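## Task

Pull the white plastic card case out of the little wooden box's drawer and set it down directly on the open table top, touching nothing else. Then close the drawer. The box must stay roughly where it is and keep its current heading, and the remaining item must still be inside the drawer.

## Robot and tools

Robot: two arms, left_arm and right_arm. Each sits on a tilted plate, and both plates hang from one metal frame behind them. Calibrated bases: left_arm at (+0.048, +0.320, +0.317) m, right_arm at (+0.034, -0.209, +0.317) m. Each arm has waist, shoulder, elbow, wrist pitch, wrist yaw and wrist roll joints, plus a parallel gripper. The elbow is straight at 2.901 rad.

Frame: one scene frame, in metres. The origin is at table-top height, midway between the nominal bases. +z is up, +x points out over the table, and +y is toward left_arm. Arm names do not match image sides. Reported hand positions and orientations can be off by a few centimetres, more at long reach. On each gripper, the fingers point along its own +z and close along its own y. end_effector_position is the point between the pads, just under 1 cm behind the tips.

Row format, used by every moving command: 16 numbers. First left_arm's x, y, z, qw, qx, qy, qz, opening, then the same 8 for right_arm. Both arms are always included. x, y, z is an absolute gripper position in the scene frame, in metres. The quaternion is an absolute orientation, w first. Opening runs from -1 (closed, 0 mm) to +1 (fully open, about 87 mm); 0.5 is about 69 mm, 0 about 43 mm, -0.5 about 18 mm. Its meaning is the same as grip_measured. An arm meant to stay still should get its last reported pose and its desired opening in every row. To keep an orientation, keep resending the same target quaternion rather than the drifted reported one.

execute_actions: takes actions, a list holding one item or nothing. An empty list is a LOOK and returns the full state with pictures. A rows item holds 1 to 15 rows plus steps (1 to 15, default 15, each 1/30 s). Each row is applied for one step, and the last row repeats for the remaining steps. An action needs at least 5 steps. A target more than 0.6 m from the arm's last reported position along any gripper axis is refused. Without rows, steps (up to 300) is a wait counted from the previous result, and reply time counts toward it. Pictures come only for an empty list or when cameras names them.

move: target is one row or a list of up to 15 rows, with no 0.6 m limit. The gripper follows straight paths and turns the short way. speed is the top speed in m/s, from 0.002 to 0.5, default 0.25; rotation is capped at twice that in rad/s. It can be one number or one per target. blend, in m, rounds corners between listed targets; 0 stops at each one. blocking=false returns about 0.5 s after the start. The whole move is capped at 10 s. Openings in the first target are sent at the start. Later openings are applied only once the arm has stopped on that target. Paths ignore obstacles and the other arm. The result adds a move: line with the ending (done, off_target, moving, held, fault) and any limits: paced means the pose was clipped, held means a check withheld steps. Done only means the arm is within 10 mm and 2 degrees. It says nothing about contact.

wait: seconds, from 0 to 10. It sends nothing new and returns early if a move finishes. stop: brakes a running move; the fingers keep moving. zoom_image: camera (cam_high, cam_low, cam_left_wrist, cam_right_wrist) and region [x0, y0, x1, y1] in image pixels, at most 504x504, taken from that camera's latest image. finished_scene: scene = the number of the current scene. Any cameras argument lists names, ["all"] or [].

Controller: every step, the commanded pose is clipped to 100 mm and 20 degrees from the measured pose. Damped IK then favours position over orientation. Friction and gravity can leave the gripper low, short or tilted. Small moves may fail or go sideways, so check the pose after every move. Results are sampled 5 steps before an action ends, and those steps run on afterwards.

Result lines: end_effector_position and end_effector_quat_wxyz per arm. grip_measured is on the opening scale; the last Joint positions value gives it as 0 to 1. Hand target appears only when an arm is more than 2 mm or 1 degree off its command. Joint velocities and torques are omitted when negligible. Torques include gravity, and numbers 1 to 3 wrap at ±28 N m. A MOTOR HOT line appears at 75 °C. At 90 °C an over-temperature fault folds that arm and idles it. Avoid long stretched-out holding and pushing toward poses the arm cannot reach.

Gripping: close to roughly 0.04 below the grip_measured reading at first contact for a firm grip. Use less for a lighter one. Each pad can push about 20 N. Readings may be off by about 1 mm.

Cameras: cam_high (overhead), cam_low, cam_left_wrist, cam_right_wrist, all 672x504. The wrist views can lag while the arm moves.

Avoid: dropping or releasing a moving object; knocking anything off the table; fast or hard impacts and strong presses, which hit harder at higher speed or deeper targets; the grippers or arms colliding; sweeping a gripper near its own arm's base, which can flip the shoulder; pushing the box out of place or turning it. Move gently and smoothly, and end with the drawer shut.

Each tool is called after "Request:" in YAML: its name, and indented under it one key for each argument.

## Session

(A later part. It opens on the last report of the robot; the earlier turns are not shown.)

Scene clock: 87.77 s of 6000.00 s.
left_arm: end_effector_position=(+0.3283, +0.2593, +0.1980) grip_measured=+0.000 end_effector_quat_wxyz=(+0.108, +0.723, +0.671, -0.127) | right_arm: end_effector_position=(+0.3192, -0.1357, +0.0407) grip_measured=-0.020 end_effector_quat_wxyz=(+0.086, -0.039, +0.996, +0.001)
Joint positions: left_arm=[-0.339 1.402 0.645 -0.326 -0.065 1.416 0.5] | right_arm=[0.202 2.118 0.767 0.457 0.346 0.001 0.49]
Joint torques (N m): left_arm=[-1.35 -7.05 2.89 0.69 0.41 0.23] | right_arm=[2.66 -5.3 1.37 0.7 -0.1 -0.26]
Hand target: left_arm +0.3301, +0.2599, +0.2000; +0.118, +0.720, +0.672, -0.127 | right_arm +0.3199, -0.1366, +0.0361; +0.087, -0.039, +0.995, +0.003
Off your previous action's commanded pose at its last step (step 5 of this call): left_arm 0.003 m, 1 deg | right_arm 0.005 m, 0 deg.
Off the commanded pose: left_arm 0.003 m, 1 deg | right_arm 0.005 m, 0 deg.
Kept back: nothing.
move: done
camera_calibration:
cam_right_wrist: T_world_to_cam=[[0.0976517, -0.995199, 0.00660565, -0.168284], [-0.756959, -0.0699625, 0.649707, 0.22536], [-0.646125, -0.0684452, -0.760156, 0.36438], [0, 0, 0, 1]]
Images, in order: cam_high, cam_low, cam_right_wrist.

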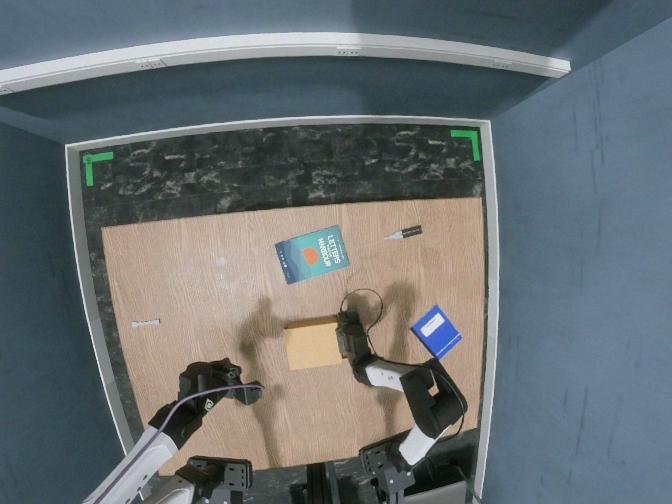

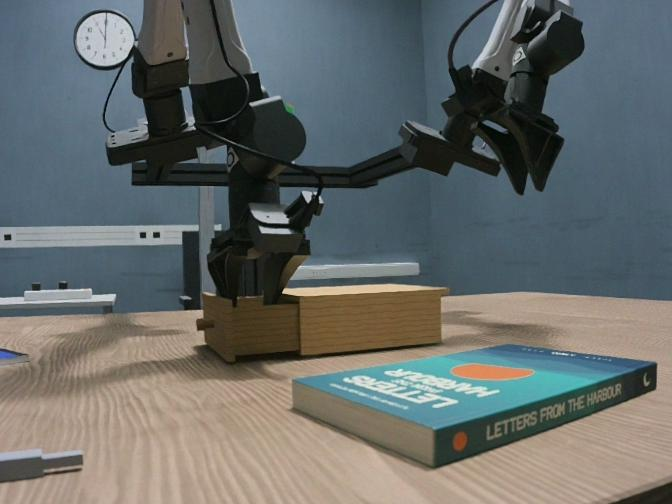

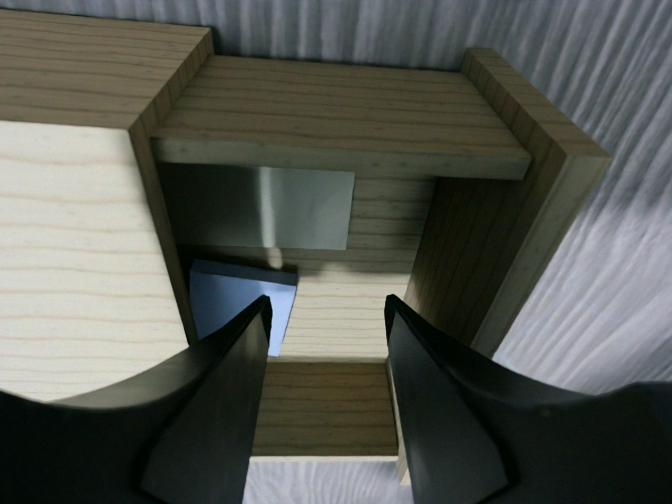

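Request:
execute_actions:
  actions: []

Scene clock: 89.00 s of 6000.00 s.
left_arm: end_effector_position=(+0.3283, +0.2593, +0.1980) grip_measured=+0.000 end_effector_quat_wxyz=(+0.108, +0.723, +0.671, -0.127) | right_arm: end_effector_position=(+0.3192, -0.1357, +0.0407) grip_measured=-0.020 end_effector_quat_wxyz=(+0.086, -0.039, +0.996, +0.001)
Joint positions: left_arm=[-0.339 1.402 0.645 -0.326 -0.065 1.416 0.5] | right_arm=[0.202 2.118 0.767 0.457 0.346 0.001 0.49]
Joint velocities: within noise
Joint torques (N m): left_arm=[-1.39 -7.02 2.88 0.68 0.41 0.22] | right_arm=[2.76 -5.41 1.35 0.66 -0.11 -0.27]
Motor temperatures (°C): left_arm=[26 39 31 26 24 26 23] | right_arm=[25 32 26 27 27 27 27]
Heat: left arm: 39 °C; right arm: 32 °C.
Hand target: left_arm +0.3301, +0.2599, +0.2000; +0.118, +0.720, +0.672, -0.127 | right_arm +0.3199, -0.1366, +0.0361; +0.087, -0.039, +0.995, +0.003
Off the commanded pose: left_arm 0.003 m, 1 deg | right_arm 0.005 m, 0 deg.
Steps of this call (1-37: nothing new was sent). Readings (end_effector_position of left_arm | right_arm):
1: (+0.3283, +0.2593, +0.1980) | (+0.3192, -0.1357, +0.0407)
2: (+0.3283, +0.2593, +0.1980) | (+0.3192, -0.1357, +0.0407)
4: (+0.3283, +0.2593, +0.1980) | (+0.3192, -0.1357, +0.0407)
8: (+0.3283, +0.2593, +0.1980) | (+0.3192, -0.1357, +0.0407)
37: the state above
camera_calibration:
cam_left_wrist: T_world_to_cam=[[-0.99712, 0.0758353, 0.00106524, 0.305538], [0.0665525, 0.868157, 0.491807, -0.319713], [0.0363716, 0.490461, -0.870704, 0.174163], [0, 0, 0, 1]] pos_world=[0.319601, 0.168971, 0.308556]
cam_right_wrist: T_world_to_cam=[[0.0976517, -0.995199, 0.00660565, -0.168284], [-0.756959, -0.0699625, 0.649707, 0.22536], [-0.646125, -0.0684452, -0.760156, 0.36438], [0, 0, 0, 1]] pos_world=[0.422457, -0.12677, 0.131679]

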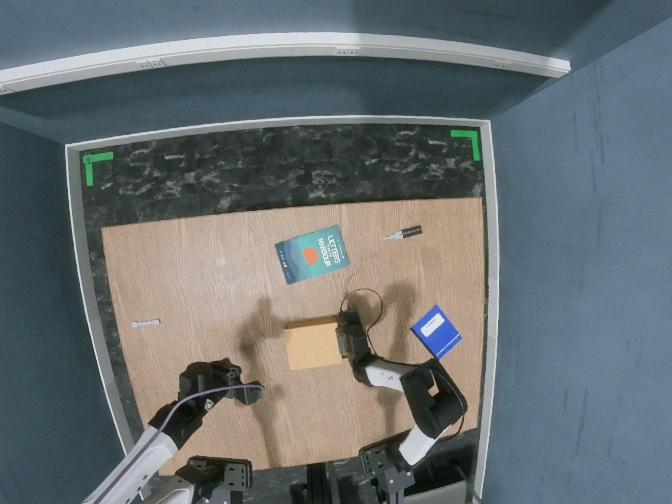

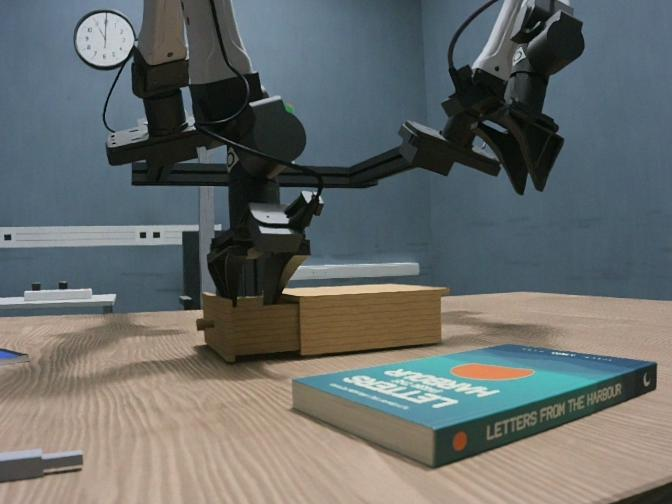

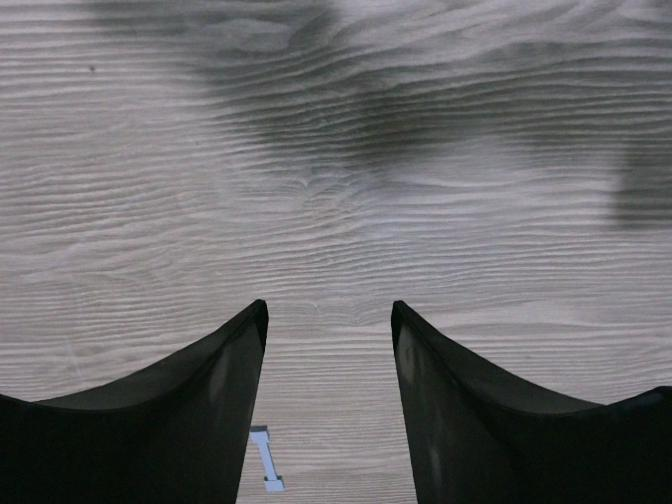

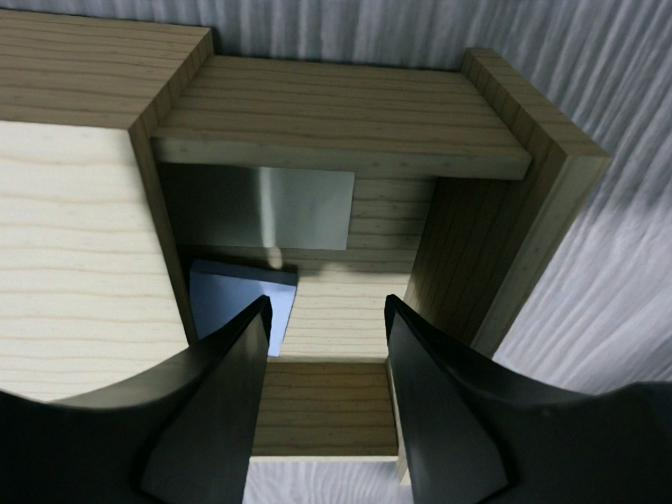

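Request:
move:
  target:
    - [0.33,0.26,0.20,0.1184,0.7203,0.6717,-0.127,0, 0.320,-0.1365,0.036,0.0871,-0.0391,0.9954,0.0034,0.04]
    - [0.33,0.26,0.20,0.1184,0.7203,0.6717,-0.127,0, 0.320,-0.1365,0.036,0.0871,-0.0391,0.9954,0.0034,0.10]

Request:
move:
  target:
    - [0.33,0.26,0.20,0.1184,0.7203,0.6717,-0.127,0, 0.320,-0.1365,0.036,0.0871,-0.0391,0.9954,0.0034,0.16]
    - [0.33,0.26,0.20,0.1184,0.7203,0.6717,-0.127,0, 0.320,-0.1365,0.036,0.0871,-0.0391,0.9954,0.0034,0.20]

Scene clock: 91.13 s of 6000.00 s.
Off the commanded pose: left_arm 0.003 m, 1 deg | right_arm 0.005 m, 0 deg.
Kept back: nothing.
move: done

Scene clock: 93.03 s of 6000.00 s.
left_arm: end_effector_position=(+0.3283, +0.2593, +0.1980) grip_measured=+0.000 end_effector_quat_wxyz=(+0.108, +0.723, +0.671, -0.127) | right_arm: end_effector_position=(+0.3193, -0.1357, +0.0406) grip_measured=+0.198 end_effector_quat_wxyz=(+0.086, -0.038, +0.996, +0.002)
Joint positions: left_arm=[-0.339 1.402 0.645 -0.326 -0.065 1.416 0.5] | right_arm=[0.201 2.118 0.767 0.458 0.343 0.001 0.599]
Joint torques (N m): left_arm=[-1.43 -7.06 2.92 0.69 0.4 0.22] | right_arm=[2.95 -5.42 1.5 0.68 -0.11 -0.27]
Hand target: left_arm +0.3301, +0.2599, +0.2000; +0.118, +0.720, +0.672, -0.127 | right_arm +0.3199, -0.1365, +0.0361; +0.087, -0.039, +0.995, +0.003
Off the commanded pose: left_arm 0.003 m, 1 deg | right_arm 0.005 m, 0 deg.
Kept back: nothing.
move: done
camera_calibration:
cam_left_wrist: T_world_to_cam=[[-0.99712, 0.0758353, 0.00106524, 0.305538], [0.0665525, 0.868157, 0.491807, -0.319713], [0.0363716, 0.490461, -0.870704, 0.174163], [0, 0, 0, 1]]
cam_right_wrist: T_world_to_cam=[[0.0969698, -0.995275, 0.00489341, -0.168032], [-0.756959, -0.0705566, 0.649642, 0.225403], [-0.646227, -0.0666998, -0.760225, 0.364602], [0, 0, 0, 1]]

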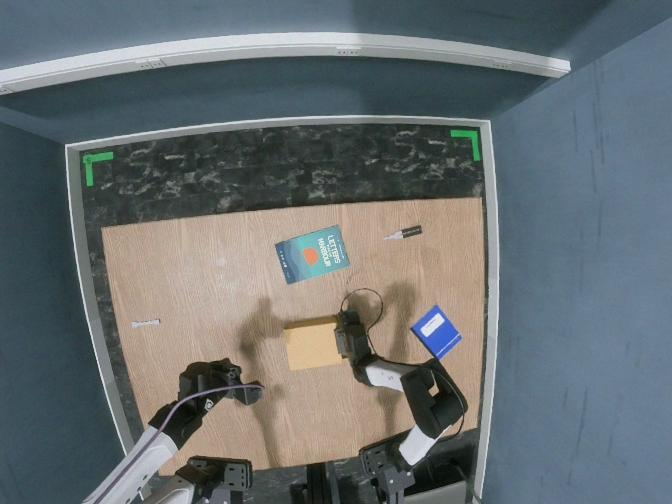

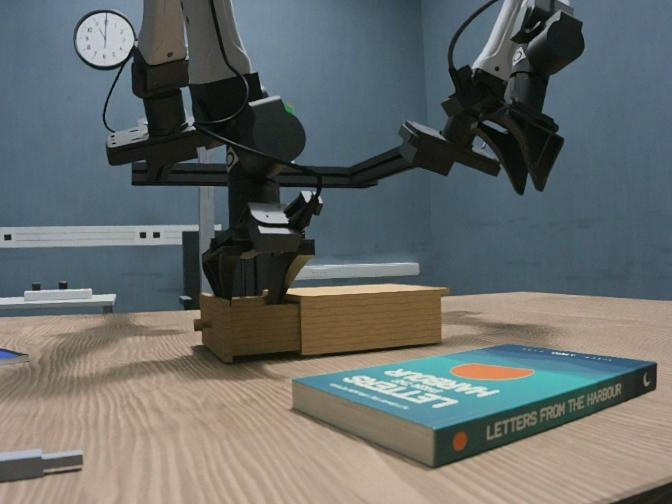

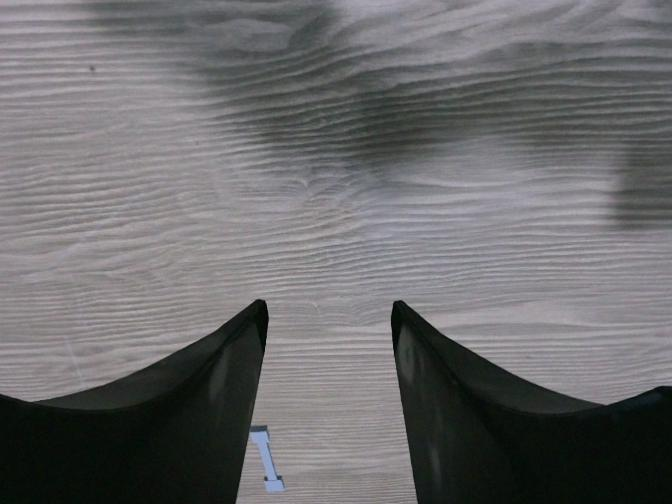

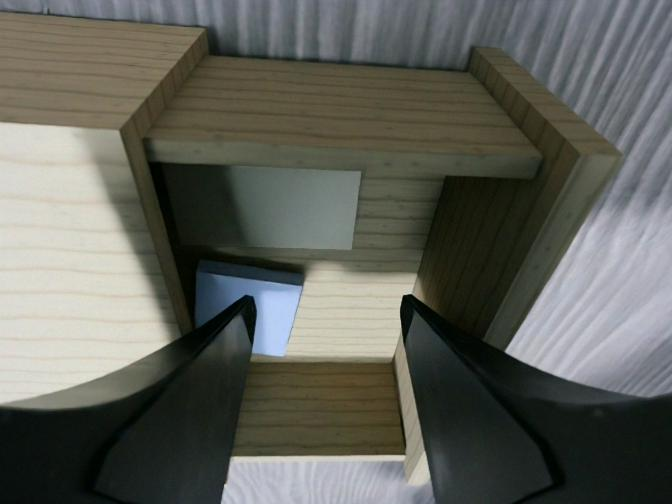

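Request:
move:
  target:
    - [0.33,0.26,0.20,0.1184,0.7203,0.6717,-0.127,0, 0.320,-0.1365,0.036,0.0871,-0.0391,0.9954,0.0034,0.26]
    - [0.33,0.26,0.20,0.1184,0.7203,0.6717,-0.127,0, 0.320,-0.1365,0.036,0.0871,-0.0391,0.9954,0.0034,0.32]

Request:
move:
  target:
    - [0.33,0.26,0.20,0.1184,0.7203,0.6717,-0.127,0, 0.320,-0.1365,0.036,0.0871,-0.0391,0.9954,0.0034,0.40]
    - [0.33,0.26,0.20,0.1184,0.7203,0.6717,-0.127,0, 0.320,-0.1365,0.036,0.0871,-0.0391,0.9954,0.0034,0.46]

Scene clock: 95.17 s of 6000.00 s.
Off the commanded pose: left_arm 0.003 m, 1 deg | right_arm 0.005 m, 1 deg.
Kept back: nothing.
move: done

Scene clock: 97.07 s of 6000.00 s.
left_arm: end_effector_position=(+0.3283, +0.2593, +0.1980) grip_measured=+0.000 end_effector_quat_wxyz=(+0.108, +0.723, +0.671, -0.127) | right_arm: end_effector_position=(+0.3195, -0.1400, +0.0402) grip_measured=+0.458 end_effector_quat_wxyz=(+0.086, -0.037, +0.996, -0.007)
Joint positions: left_arm=[-0.339 1.402 0.645 -0.326 -0.065 1.416 0.5] | right_arm=[0.197 2.118 0.767 0.458 0.358 -0.001 0.729]
Joint torques (N m): left_arm=[-1.37 -7.02 2.92 0.68 0.42 0.23] | right_arm=[3.11 -5.42 1.35 0.68 -0.25 -0.22]
Hand target: left_arm +0.3301, +0.2599, +0.2000; +0.118, +0.720, +0.672, -0.127 | right_arm +0.3199, -0.1366, +0.0361; +0.087, -0.039, +0.995, +0.003
Off the commanded pose: left_arm 0.003 m, 1 deg | right_arm 0.005 m, 1 deg.
Kept back: nothing.
move: done
camera_calibration:
cam_left_wrist: T_world_to_cam=[[-0.99712, 0.0758353, 0.00106524, 0.305538], [0.0665525, 0.868157, 0.491807, -0.319713], [0.0363716, 0.490461, -0.870704, 0.174163], [0, 0, 0, 1]]
cam_right_wrist: T_world_to_cam=[[0.0935303, -0.995381, 0.0216597, -0.171851], [-0.757523, -0.0570292, 0.650313, 0.227617], [-0.646073, -0.0772316, -0.759358, 0.362651], [0, 0, 0, 1]]

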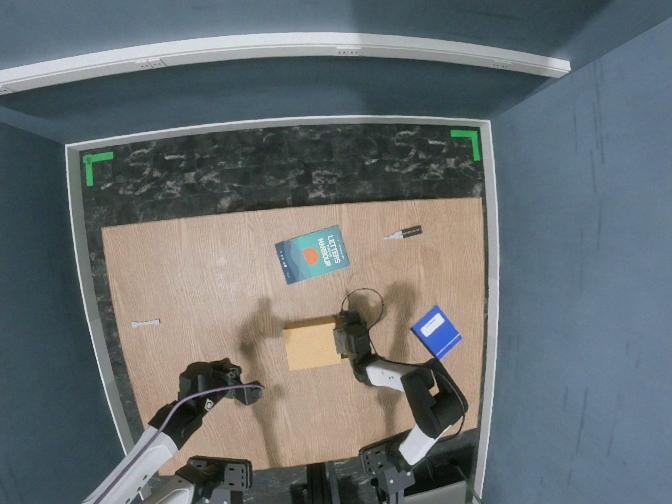

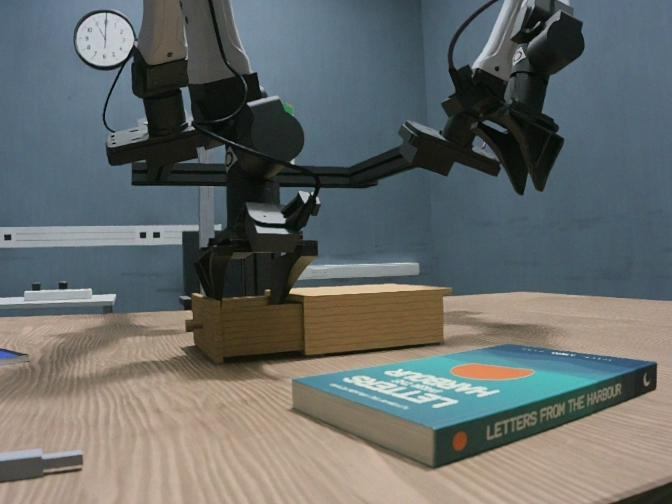

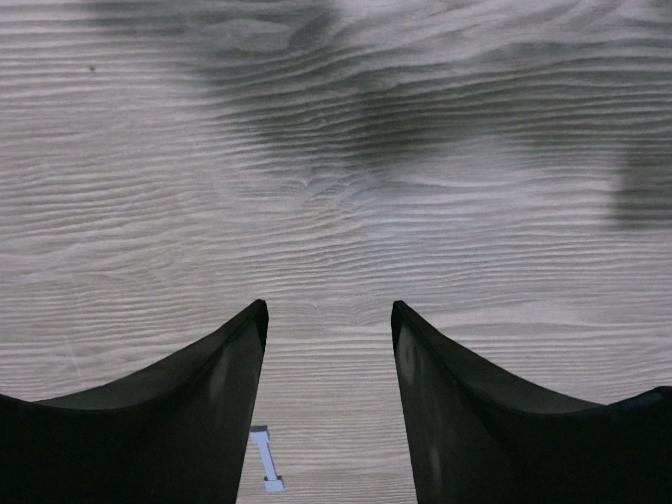

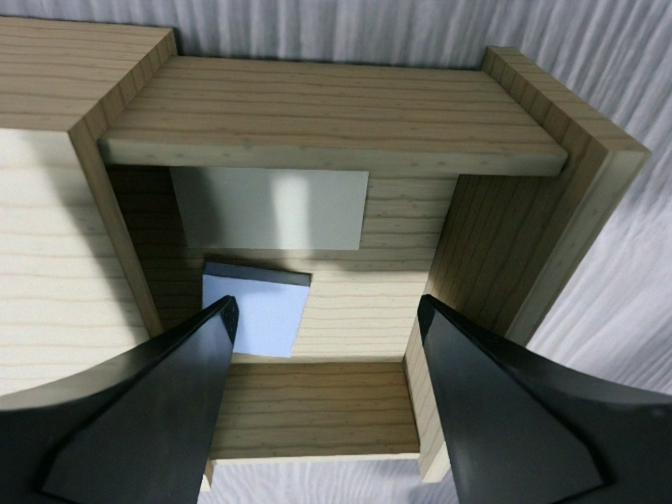

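Request:
move:
  target:
    - [0.33,0.26,0.20,0.1184,0.7203,0.6717,-0.127,0, 0.320,-0.1365,0.036,0.0871,-0.0391,0.9954,0.0034,0.54]
    - [0.33,0.26,0.20,0.1184,0.7203,0.6717,-0.127,0, 0.320,-0.1365,0.036,0.0871,-0.0391,0.9954,0.0034,0.60]

Scene clock: 101.37 s of 6000.00 s.
left_arm: end_effector_position=(+0.3283, +0.2593, +0.1980) grip_measured=+0.000 end_effector_quat_wxyz=(+0.108, +0.723, +0.671, -0.127) | right_arm: end_effector_position=(+0.3197, -0.1407, +0.0402) grip_measured=+0.597 end_effector_quat_wxyz=(+0.086, -0.037, +0.996, -0.009)
Joint positions: left_arm=[-0.339 1.402 0.645 -0.326 -0.065 1.416 0.5] | right_arm=[0.197 2.118 0.767 0.458 0.361 -0.003 0.799]
Joint torques (N m): left_arm=[-1.35 -7.04 2.86 0.69 0.41 0.23] | right_arm=[3.34 -5.35 1.5 0.64 -0.26 -0.22]
Hand target: left_arm +0.3301, +0.2599, +0.2000; +0.118, +0.720, +0.672, -0.127 | right_arm +0.3199, -0.1366, +0.0362; +0.087, -0.039, +0.995, +0.003
Off the commanded pose: left_arm 0.003 m, 1 deg | right_arm 0.006 m, 1 deg.
Kept back: nothing.
move: done
camera_calibration:
cam_left_wrist: T_world_to_cam=[[-0.99712, 0.0758353, 0.00106524, 0.305538], [0.0665525, 0.868157, 0.491807, -0.319713], [0.0363716, 0.490461, -0.870704, 0.174163], [0, 0, 0, 1]]
cam_right_wrist: T_world_to_cam=[[0.0936196, -0.995284, 0.0254069, -0.172806], [-0.757853, -0.05469, 0.650129, 0.228132], [-0.645674, -0.0801196, -0.759399, 0.362129], [0, 0, 0, 1]]

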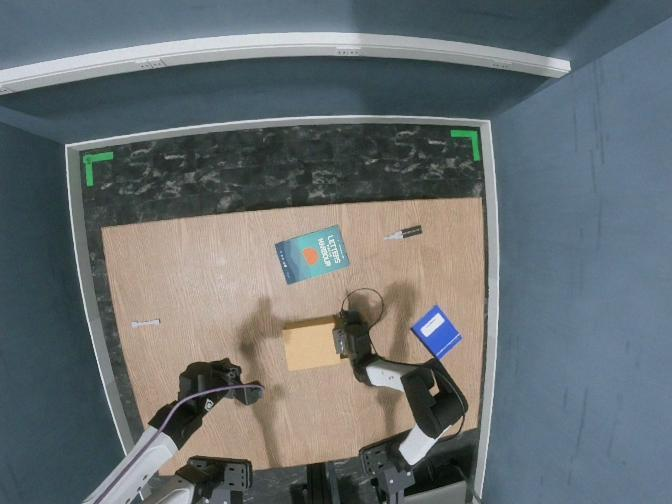

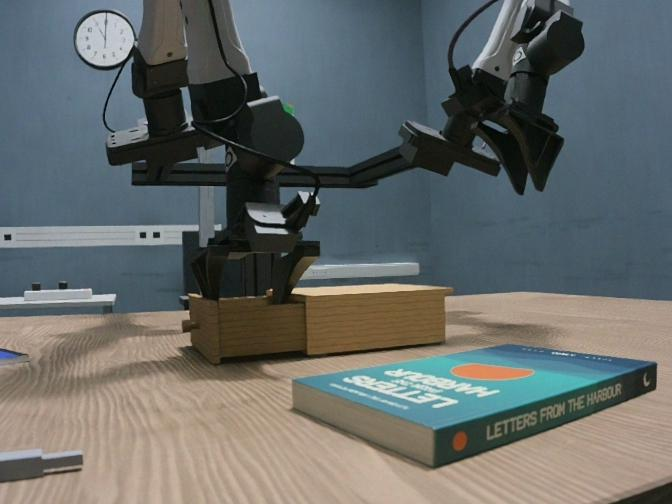

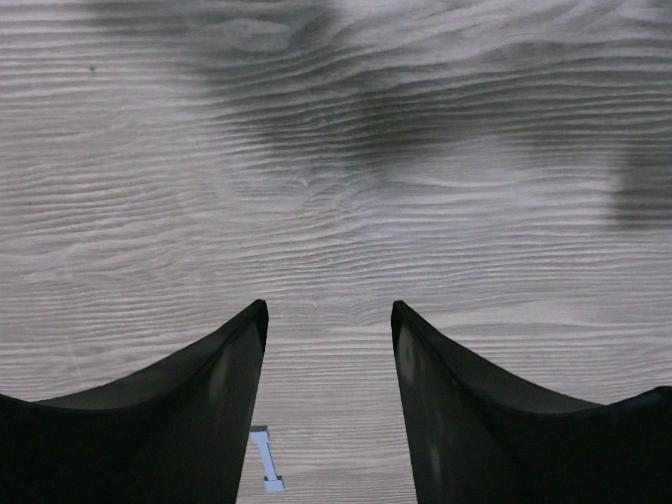

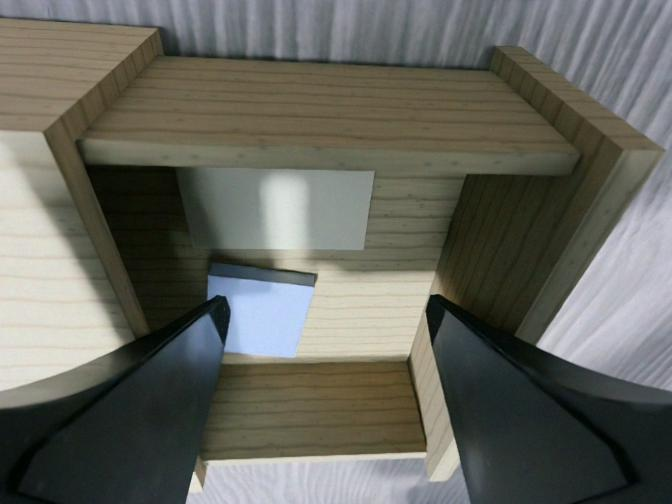

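Request:
move:
  target:
    - [0.33,0.26,0.20,0.1184,0.7203,0.6717,-0.127,0, 0.320,-0.1400,0.036,0.0871,-0.0391,0.9954,0.0034,0.1]
    - [0.33,0.26,0.20,0.1184,0.7203,0.6717,-0.127,0, 0.320,-0.140,0.12,0.0871,-0.0391,0.9954,0.0034,0.1]
    - [0.33,0.26,0.20,0.1184,0.7203,0.6717,-0.127,0, 0.300,-0.145,0.14,0.0872,0,0.9962,0,0.1]

Scene clock: 103.50 s of 6000.00 s.
left_arm: end_effector_position=(+0.3283, +0.2593, +0.1980) grip_measured=+0.000 end_effector_quat_wxyz=(+0.108, +0.723, +0.671, -0.127) | right_arm: end_effector_position=(+0.2927, -0.1460, +0.1322) grip_measured=+0.100 end_effector_quat_wxyz=(+0.074, -0.006, +0.997, +0.000)
Joint positions: left_arm=[-0.339 1.402 0.645 -0.326 -0.065 1.416 0.5] | right_arm=[0.289 1.679 0.563 0.17 0.403 0.149 0.55]
Joint torques (N m): left_arm=[-1.36 -7.02 2.92 0.68 0.4 0.22] | right_arm=[4.08 -8.1 2.43 0.36 0.12 -0.02]
Hand target: left_arm +0.3301, +0.2599, +0.2000; +0.118, +0.720, +0.672, -0.127 | right_arm +0.2998, -0.1450, +0.1395; +0.087, +0.000, +0.996, +0.000
Off the commanded pose: left_arm 0.003 m, 1 deg | right_arm 0.011 m, 2 deg.
Kept back: nothing.
move: off_target (right_arm)
camera_calibration:
cam_left_wrist: T_world_to_cam=[[-0.99712, 0.0758353, 0.00106524, 0.305538], [0.0665525, 0.868157, 0.491807, -0.319713], [0.0363716, 0.490461, -0.870704, 0.174163], [0, 0, 0, 1]]
cam_right_wrist: T_world_to_cam=[[0.0327598, -0.999462, 0.00173207, -0.157558], [-0.74504, -0.0232653, 0.666614, 0.146292], [-0.666215, -0.0231286, -0.745401, 0.426632], [0, 0, 0, 1]]

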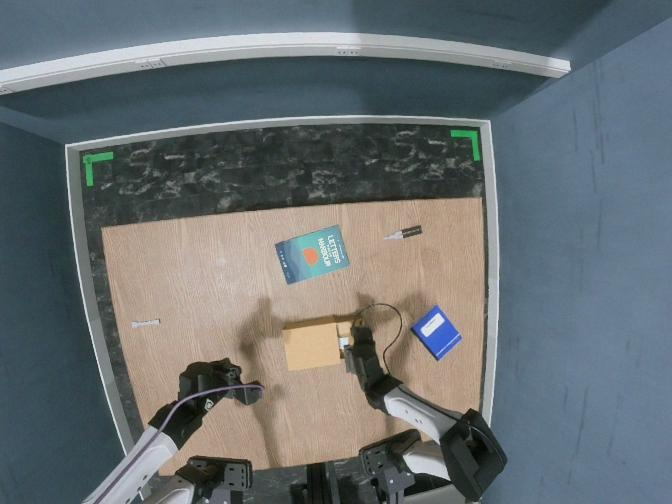

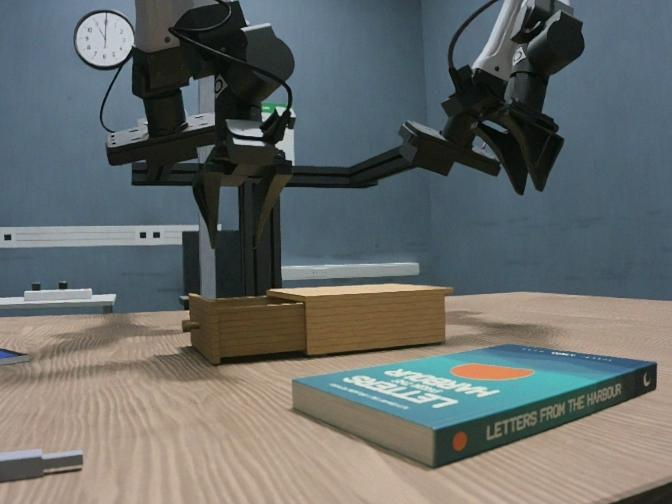

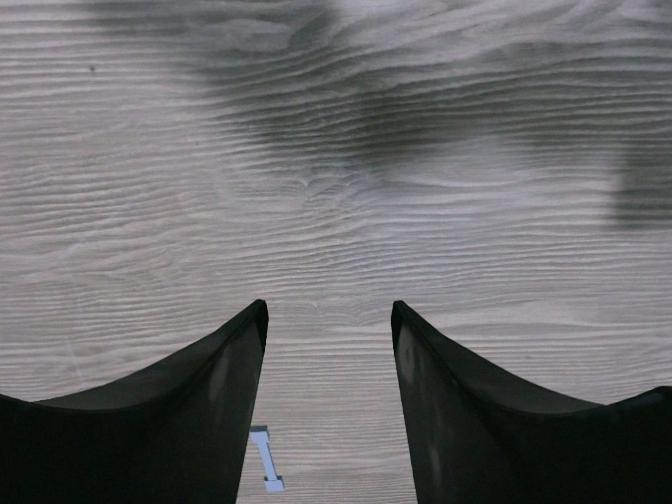

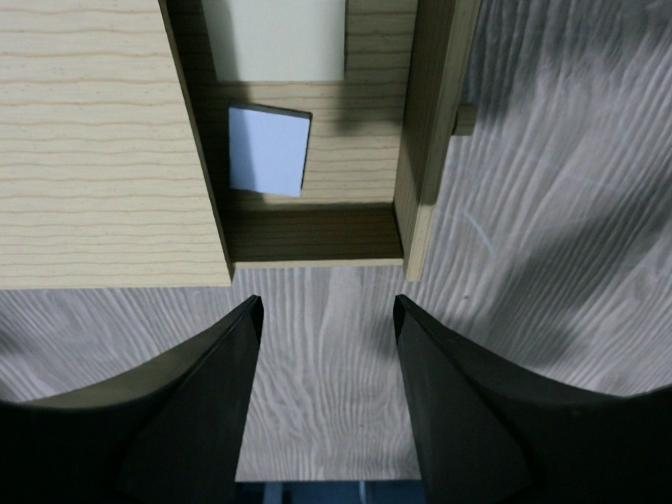

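Request:
zoom_image:
  camera: "cam_right_wrist"
  region: [140, 40, 500, 310]

Scaled by 1.400 from the camera's 672x504 image, which has a finer 960x720 frame.

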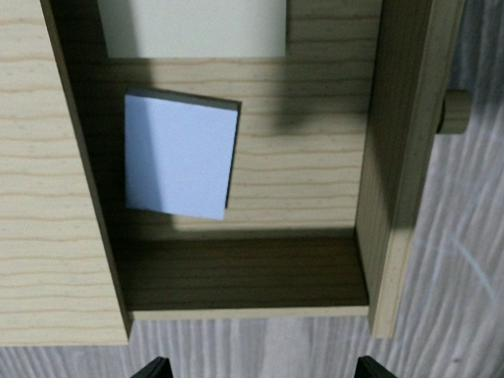

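Request:
move:
  target:
    - [0.33,0.26,0.20,0.1184,0.7203,0.6717,-0.127,0, 0.2935,-0.1150,0.14,-0.0527,0.7529,0.6545,0.0458,0.24]
    - [0.33,0.26,0.20,0.1184,0.7203,0.6717,-0.127,0, 0.2935,-0.1150,0.10,-0.0527,0.7529,0.6545,0.0458,0.24]

Scene clock: 109.77 s of 6000.00 s.
left_arm: end_effector_position=(+0.3283, +0.2593, +0.1980) grip_measured=+0.000 end_effector_quat_wxyz=(+0.108, +0.723, +0.671, -0.127) | right_arm: end_effector_position=(+0.2932, -0.1151, +0.1034) grip_measured=+0.240 end_effector_quat_wxyz=(-0.050, +0.752, +0.656, +0.044)
Joint positions: left_arm=[-0.339 1.402 0.645 -0.326 -0.065 1.416 0.5] | right_arm=[0.121 1.814 0.516 0.255 0.163 1.77 0.62]
Joint torques (N m): left_arm=[-1.39 -7.08 2.88 0.68 0.41 0.22] | right_arm=[1.54 -3.99 0.96 0.28 -0.1 -0.14]
Hand target: left_arm +0.3301, +0.2599, +0.2000; +0.118, +0.720, +0.672, -0.127 | right_arm +0.2935, -0.1151, +0.1001; -0.053, +0.753, +0.654, +0.046
Off the commanded pose: left_arm 0.003 m, 1 deg | right_arm 0.003 m, 0 deg.
Kept back: nothing.
move: done
camera_calibration:
cam_left_wrist: T_world_to_cam=[[-0.99712, 0.0758353, 0.00106524, 0.305538], [0.0665525, 0.868157, 0.491807, -0.319713], [0.0363716, 0.490461, -0.870704, 0.174163], [0, 0, 0, 1]]
cam_right_wrist: T_world_to_cam=[[-0.99331, 0.114674, 0.0135711, 0.301252], [0.0723072, 0.526045, 0.847377, -0.0286104], [0.0900331, 0.84269, -0.530818, 0.261968], [0, 0, 0, 1]]

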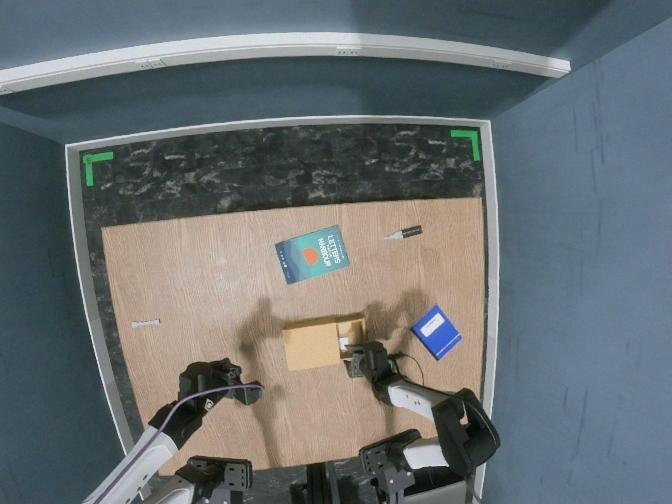

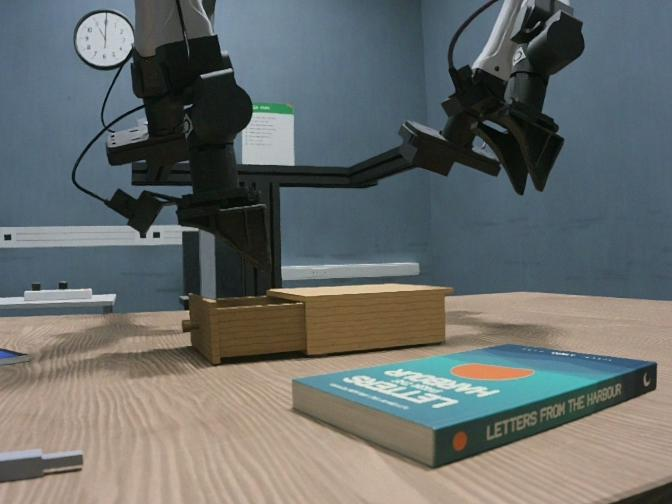

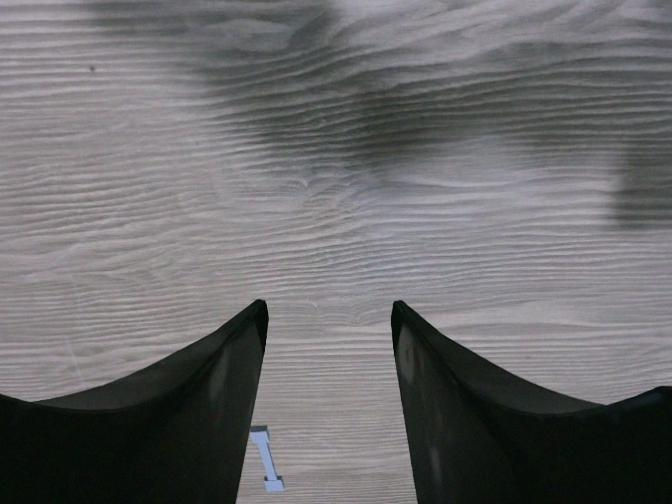

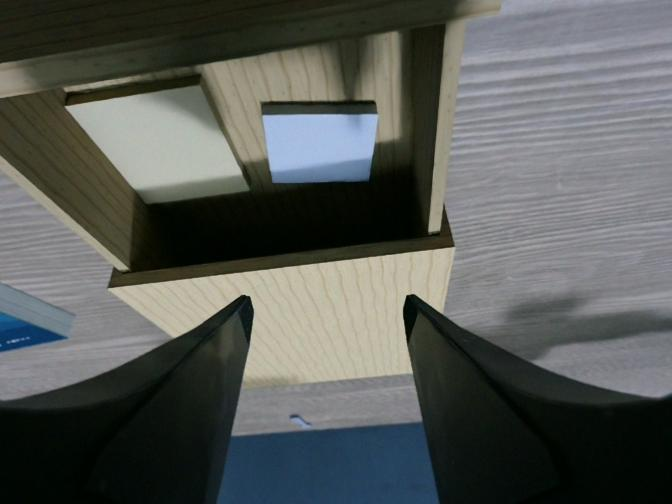

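Request:
zoom_image:
  camera: "cam_right_wrist"
  region: [40, 10, 500, 320]

Scaled by 1.096 from the camera's 672x504 image, which has a finer 960x720 frame.

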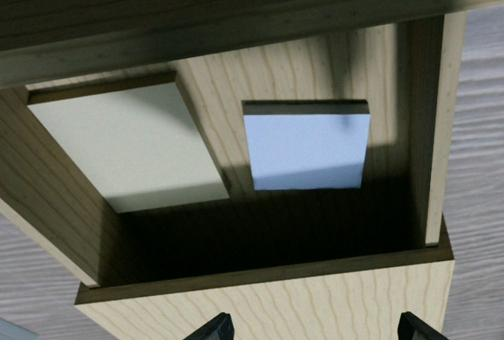

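Request:
move:
  target: [0.33,0.26,0.20,0.1184,0.7203,0.6717,-0.127,0, 0.2970,-0.1160,0.068,-0.0527,0.7529,0.6545,0.0458,0.24]
  speed: 0.1

Scene clock: 112.17 s of 6000.00 s.
left_arm: end_effector_position=(+0.3283, +0.2593, +0.1980) grip_measured=+0.000 end_effector_quat_wxyz=(+0.108, +0.723, +0.671, -0.127) | right_arm: end_effector_position=(+0.2964, -0.1156, +0.0714) grip_measured=+0.240 end_effector_quat_wxyz=(-0.051, +0.754, +0.654, +0.043)
Joint positions: left_arm=[-0.339 1.402 0.645 -0.326 -0.065 1.416 0.5] | right_arm=[0.083 1.976 0.579 0.356 0.143 1.742 0.62]
Joint torques (N m): left_arm=[-1.39 -7.1 2.86 0.68 0.41 0.22] | right_arm=[1.69 -4.55 0.27 0.24 -0.1 -0.24]
Hand target: left_arm +0.3301, +0.2599, +0.2000; +0.118, +0.720, +0.672, -0.127 | right_arm +0.2969, -0.1161, +0.0680; -0.053, +0.753, +0.654, +0.045
Off the commanded pose: left_arm 0.003 m, 1 deg | right_arm 0.003 m, 0 deg.
Kept back: nothing.
move: done
camera_calibration:
cam_left_wrist: T_world_to_cam=[[-0.99712, 0.0758353, 0.00106524, 0.305538], [0.0665525, 0.868157, 0.491807, -0.319713], [0.0363716, 0.490461, -0.870704, 0.174163], [0, 0, 0, 1]]
cam_right_wrist: T_world_to_cam=[[-0.992722, 0.119178, 0.0173275, 0.305025], [0.0778918, 0.525651, 0.847127, -0.00308166], [0.091851, 0.842311, -0.531108, 0.244511], [0, 0, 0, 1]]

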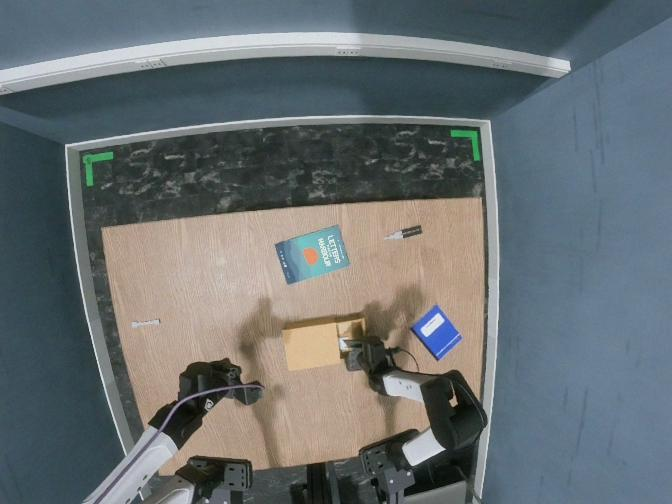

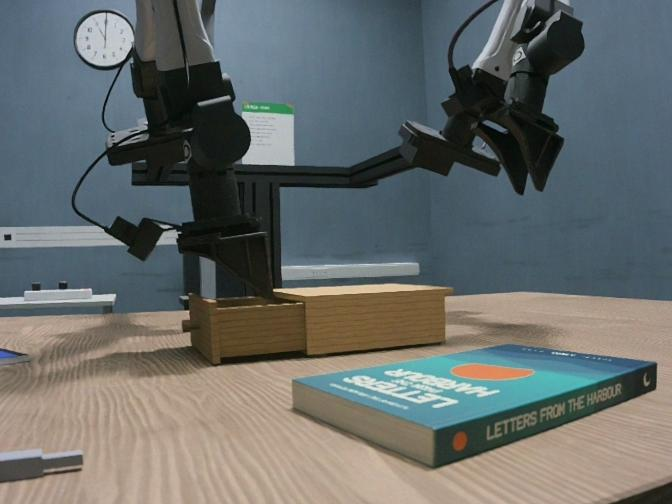

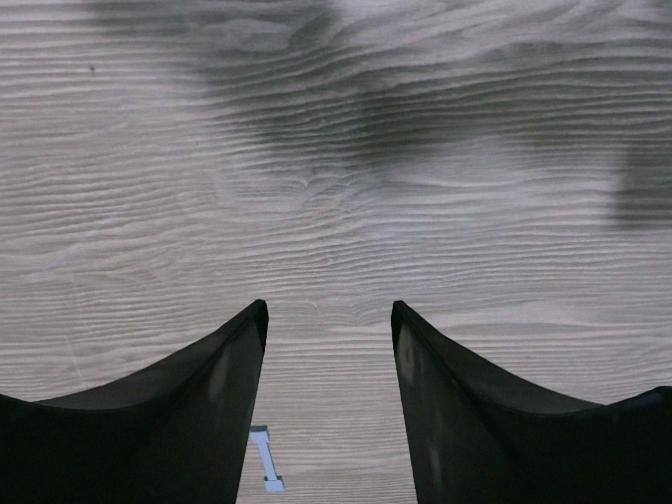

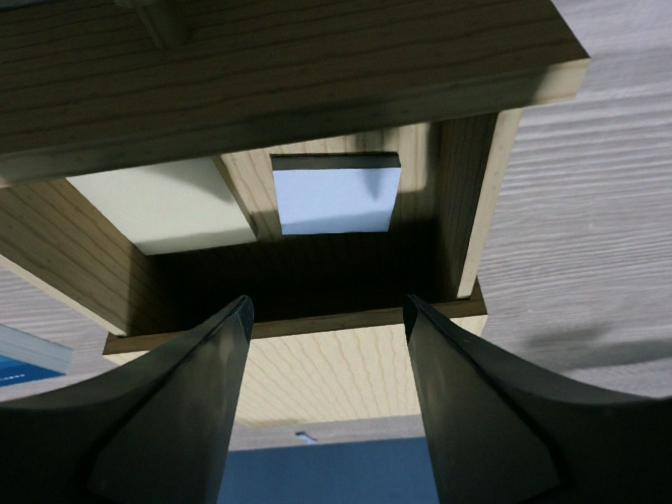

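Request:
move:
  target: [0.33,0.26,0.20,0.1184,0.7203,0.6717,-0.127,0, 0.2945,-0.1185,0.042,-0.0527,0.7529,0.6545,0.0458,0.24]
  speed: 0.06

Scene clock: 114.20 s of 6000.00 s.
left_arm: end_effector_position=(+0.3283, +0.2593, +0.1980) grip_measured=+0.000 end_effector_quat_wxyz=(+0.108, +0.723, +0.671, -0.127) | right_arm: end_effector_position=(+0.2947, -0.1179, +0.0454) grip_measured=+0.240 end_effector_quat_wxyz=(-0.051, +0.753, +0.654, +0.043)
Joint positions: left_arm=[-0.339 1.402 0.645 -0.326 -0.065 1.416 0.5] | right_arm=[0.049 2.101 0.624 0.44 0.126 1.712 0.62]
Joint torques (N m): left_arm=[-1.42 -7.1 2.89 0.68 0.41 0.24] | right_arm=[1.65 -4.53 -0.21 0.27 -0.1 -0.28]
Hand target: left_arm +0.3301, +0.2599, +0.2000; +0.118, +0.720, +0.672, -0.127 | right_arm +0.2945, -0.1186, +0.0420; -0.053, +0.753, +0.654, +0.046
Off the commanded pose: left_arm 0.003 m, 1 deg | right_arm 0.003 m, 0 deg.
Kept back: nothing.
move: done
camera_calibration:
cam_left_wrist: T_world_to_cam=[[-0.99712, 0.0758353, 0.00106524, 0.305538], [0.0665525, 0.868157, 0.491807, -0.319713], [0.0363716, 0.490461, -0.870704, 0.174163], [0, 0, 0, 1]]
cam_right_wrist: T_world_to_cam=[[-0.992739, 0.119113, 0.016748, 0.304023], [0.077331, 0.525368, 0.847354, 0.0203542], [0.0921317, 0.842497, -0.530765, 0.232745], [0, 0, 0, 1]]

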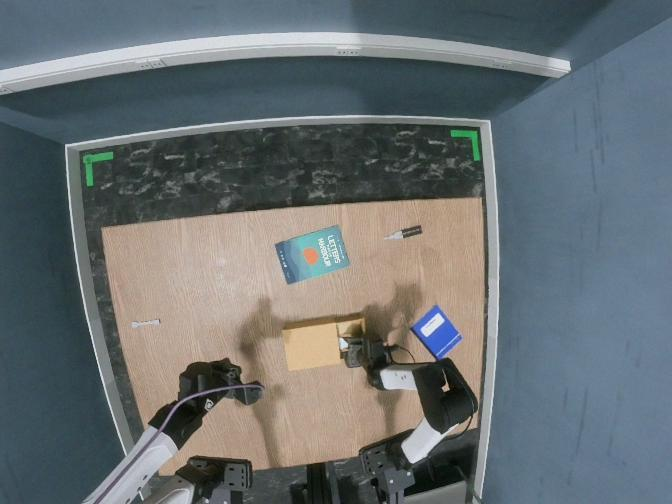

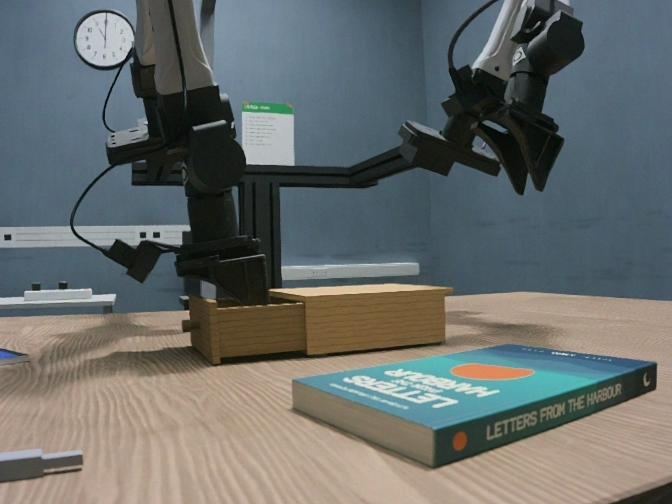

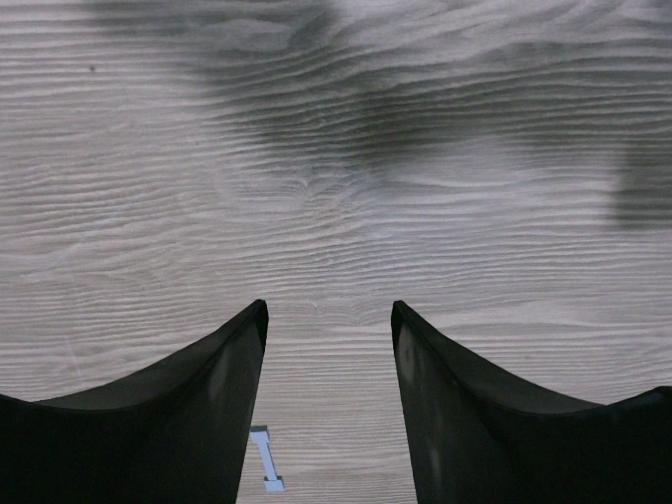

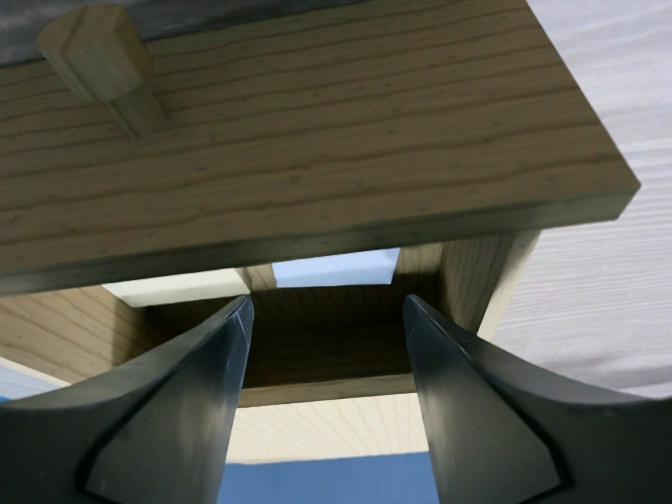

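Request:
move:
  target: [0.33,0.26,0.20,0.1184,0.7203,0.6717,-0.127,0, 0.2932,-0.1185,0.0285,-0.0527,0.7529,0.6545,0.0458,0.24]
  speed: 0.04

Scene clock: 115.27 s of 6000.00 s.
left_arm: end_effector_position=(+0.3283, +0.2593, +0.1980) grip_measured=+0.000 end_effector_quat_wxyz=(+0.108, +0.723, +0.671, -0.127) | right_arm: end_effector_position=(+0.2940, -0.1176, +0.0322) grip_measured=+0.240 end_effector_quat_wxyz=(-0.051, +0.753, +0.654, +0.044)
Joint positions: left_arm=[-0.339 1.402 0.645 -0.326 -0.065 1.416 0.5] | right_arm=[0.037 2.164 0.652 0.477 0.119 1.702 0.62]
Joint torques (N m): left_arm=[-1.37 -7.06 2.88 0.69 0.42 0.23] | right_arm=[1.76 -4.71 -0.53 0.24 -0.13 -0.28]
Hand target: left_arm +0.3301, +0.2599, +0.2000; +0.118, +0.720, +0.672, -0.127 | right_arm +0.2932, -0.1185, +0.0286; -0.053, +0.753, +0.654, +0.046
Off the commanded pose: left_arm 0.003 m, 1 deg | right_arm 0.004 m, 0 deg.
Kept back: nothing.
move: done
camera_calibration:
cam_left_wrist: T_world_to_cam=[[-0.99712, 0.0758353, 0.00106524, 0.305538], [0.0665525, 0.868157, 0.491807, -0.319713], [0.0363716, 0.490461, -0.870704, 0.174163], [0, 0, 0, 1]]
cam_right_wrist: T_world_to_cam=[[-0.99277, 0.119, 0.0157354, 0.303591], [0.0763468, 0.524831, 0.847776, 0.0316474], [0.0926266, 0.842847, -0.530122, 0.225398], [0, 0, 0, 1]]

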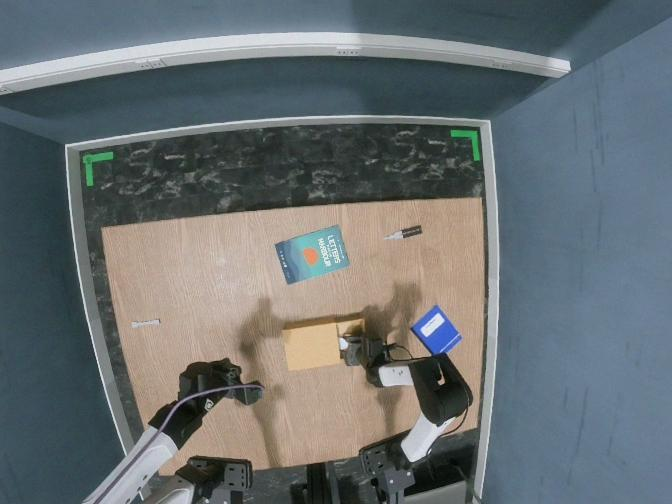

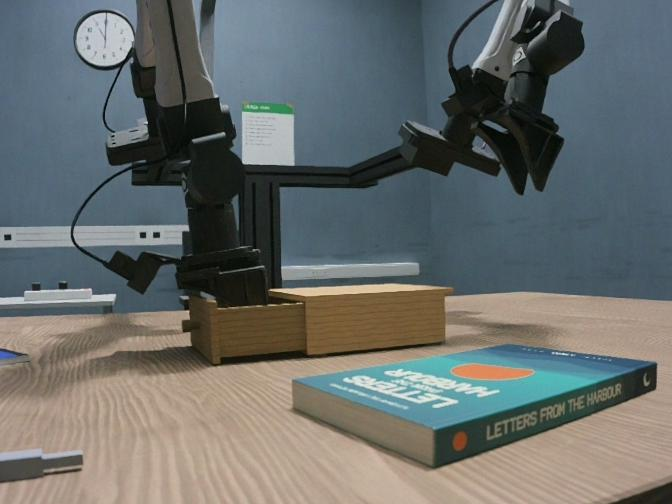

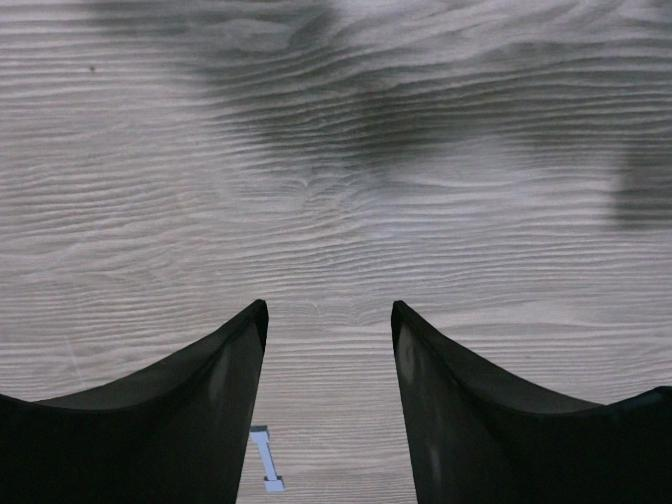

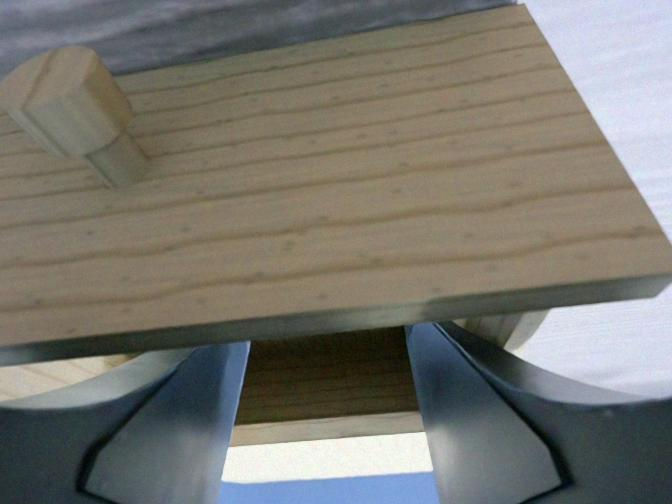

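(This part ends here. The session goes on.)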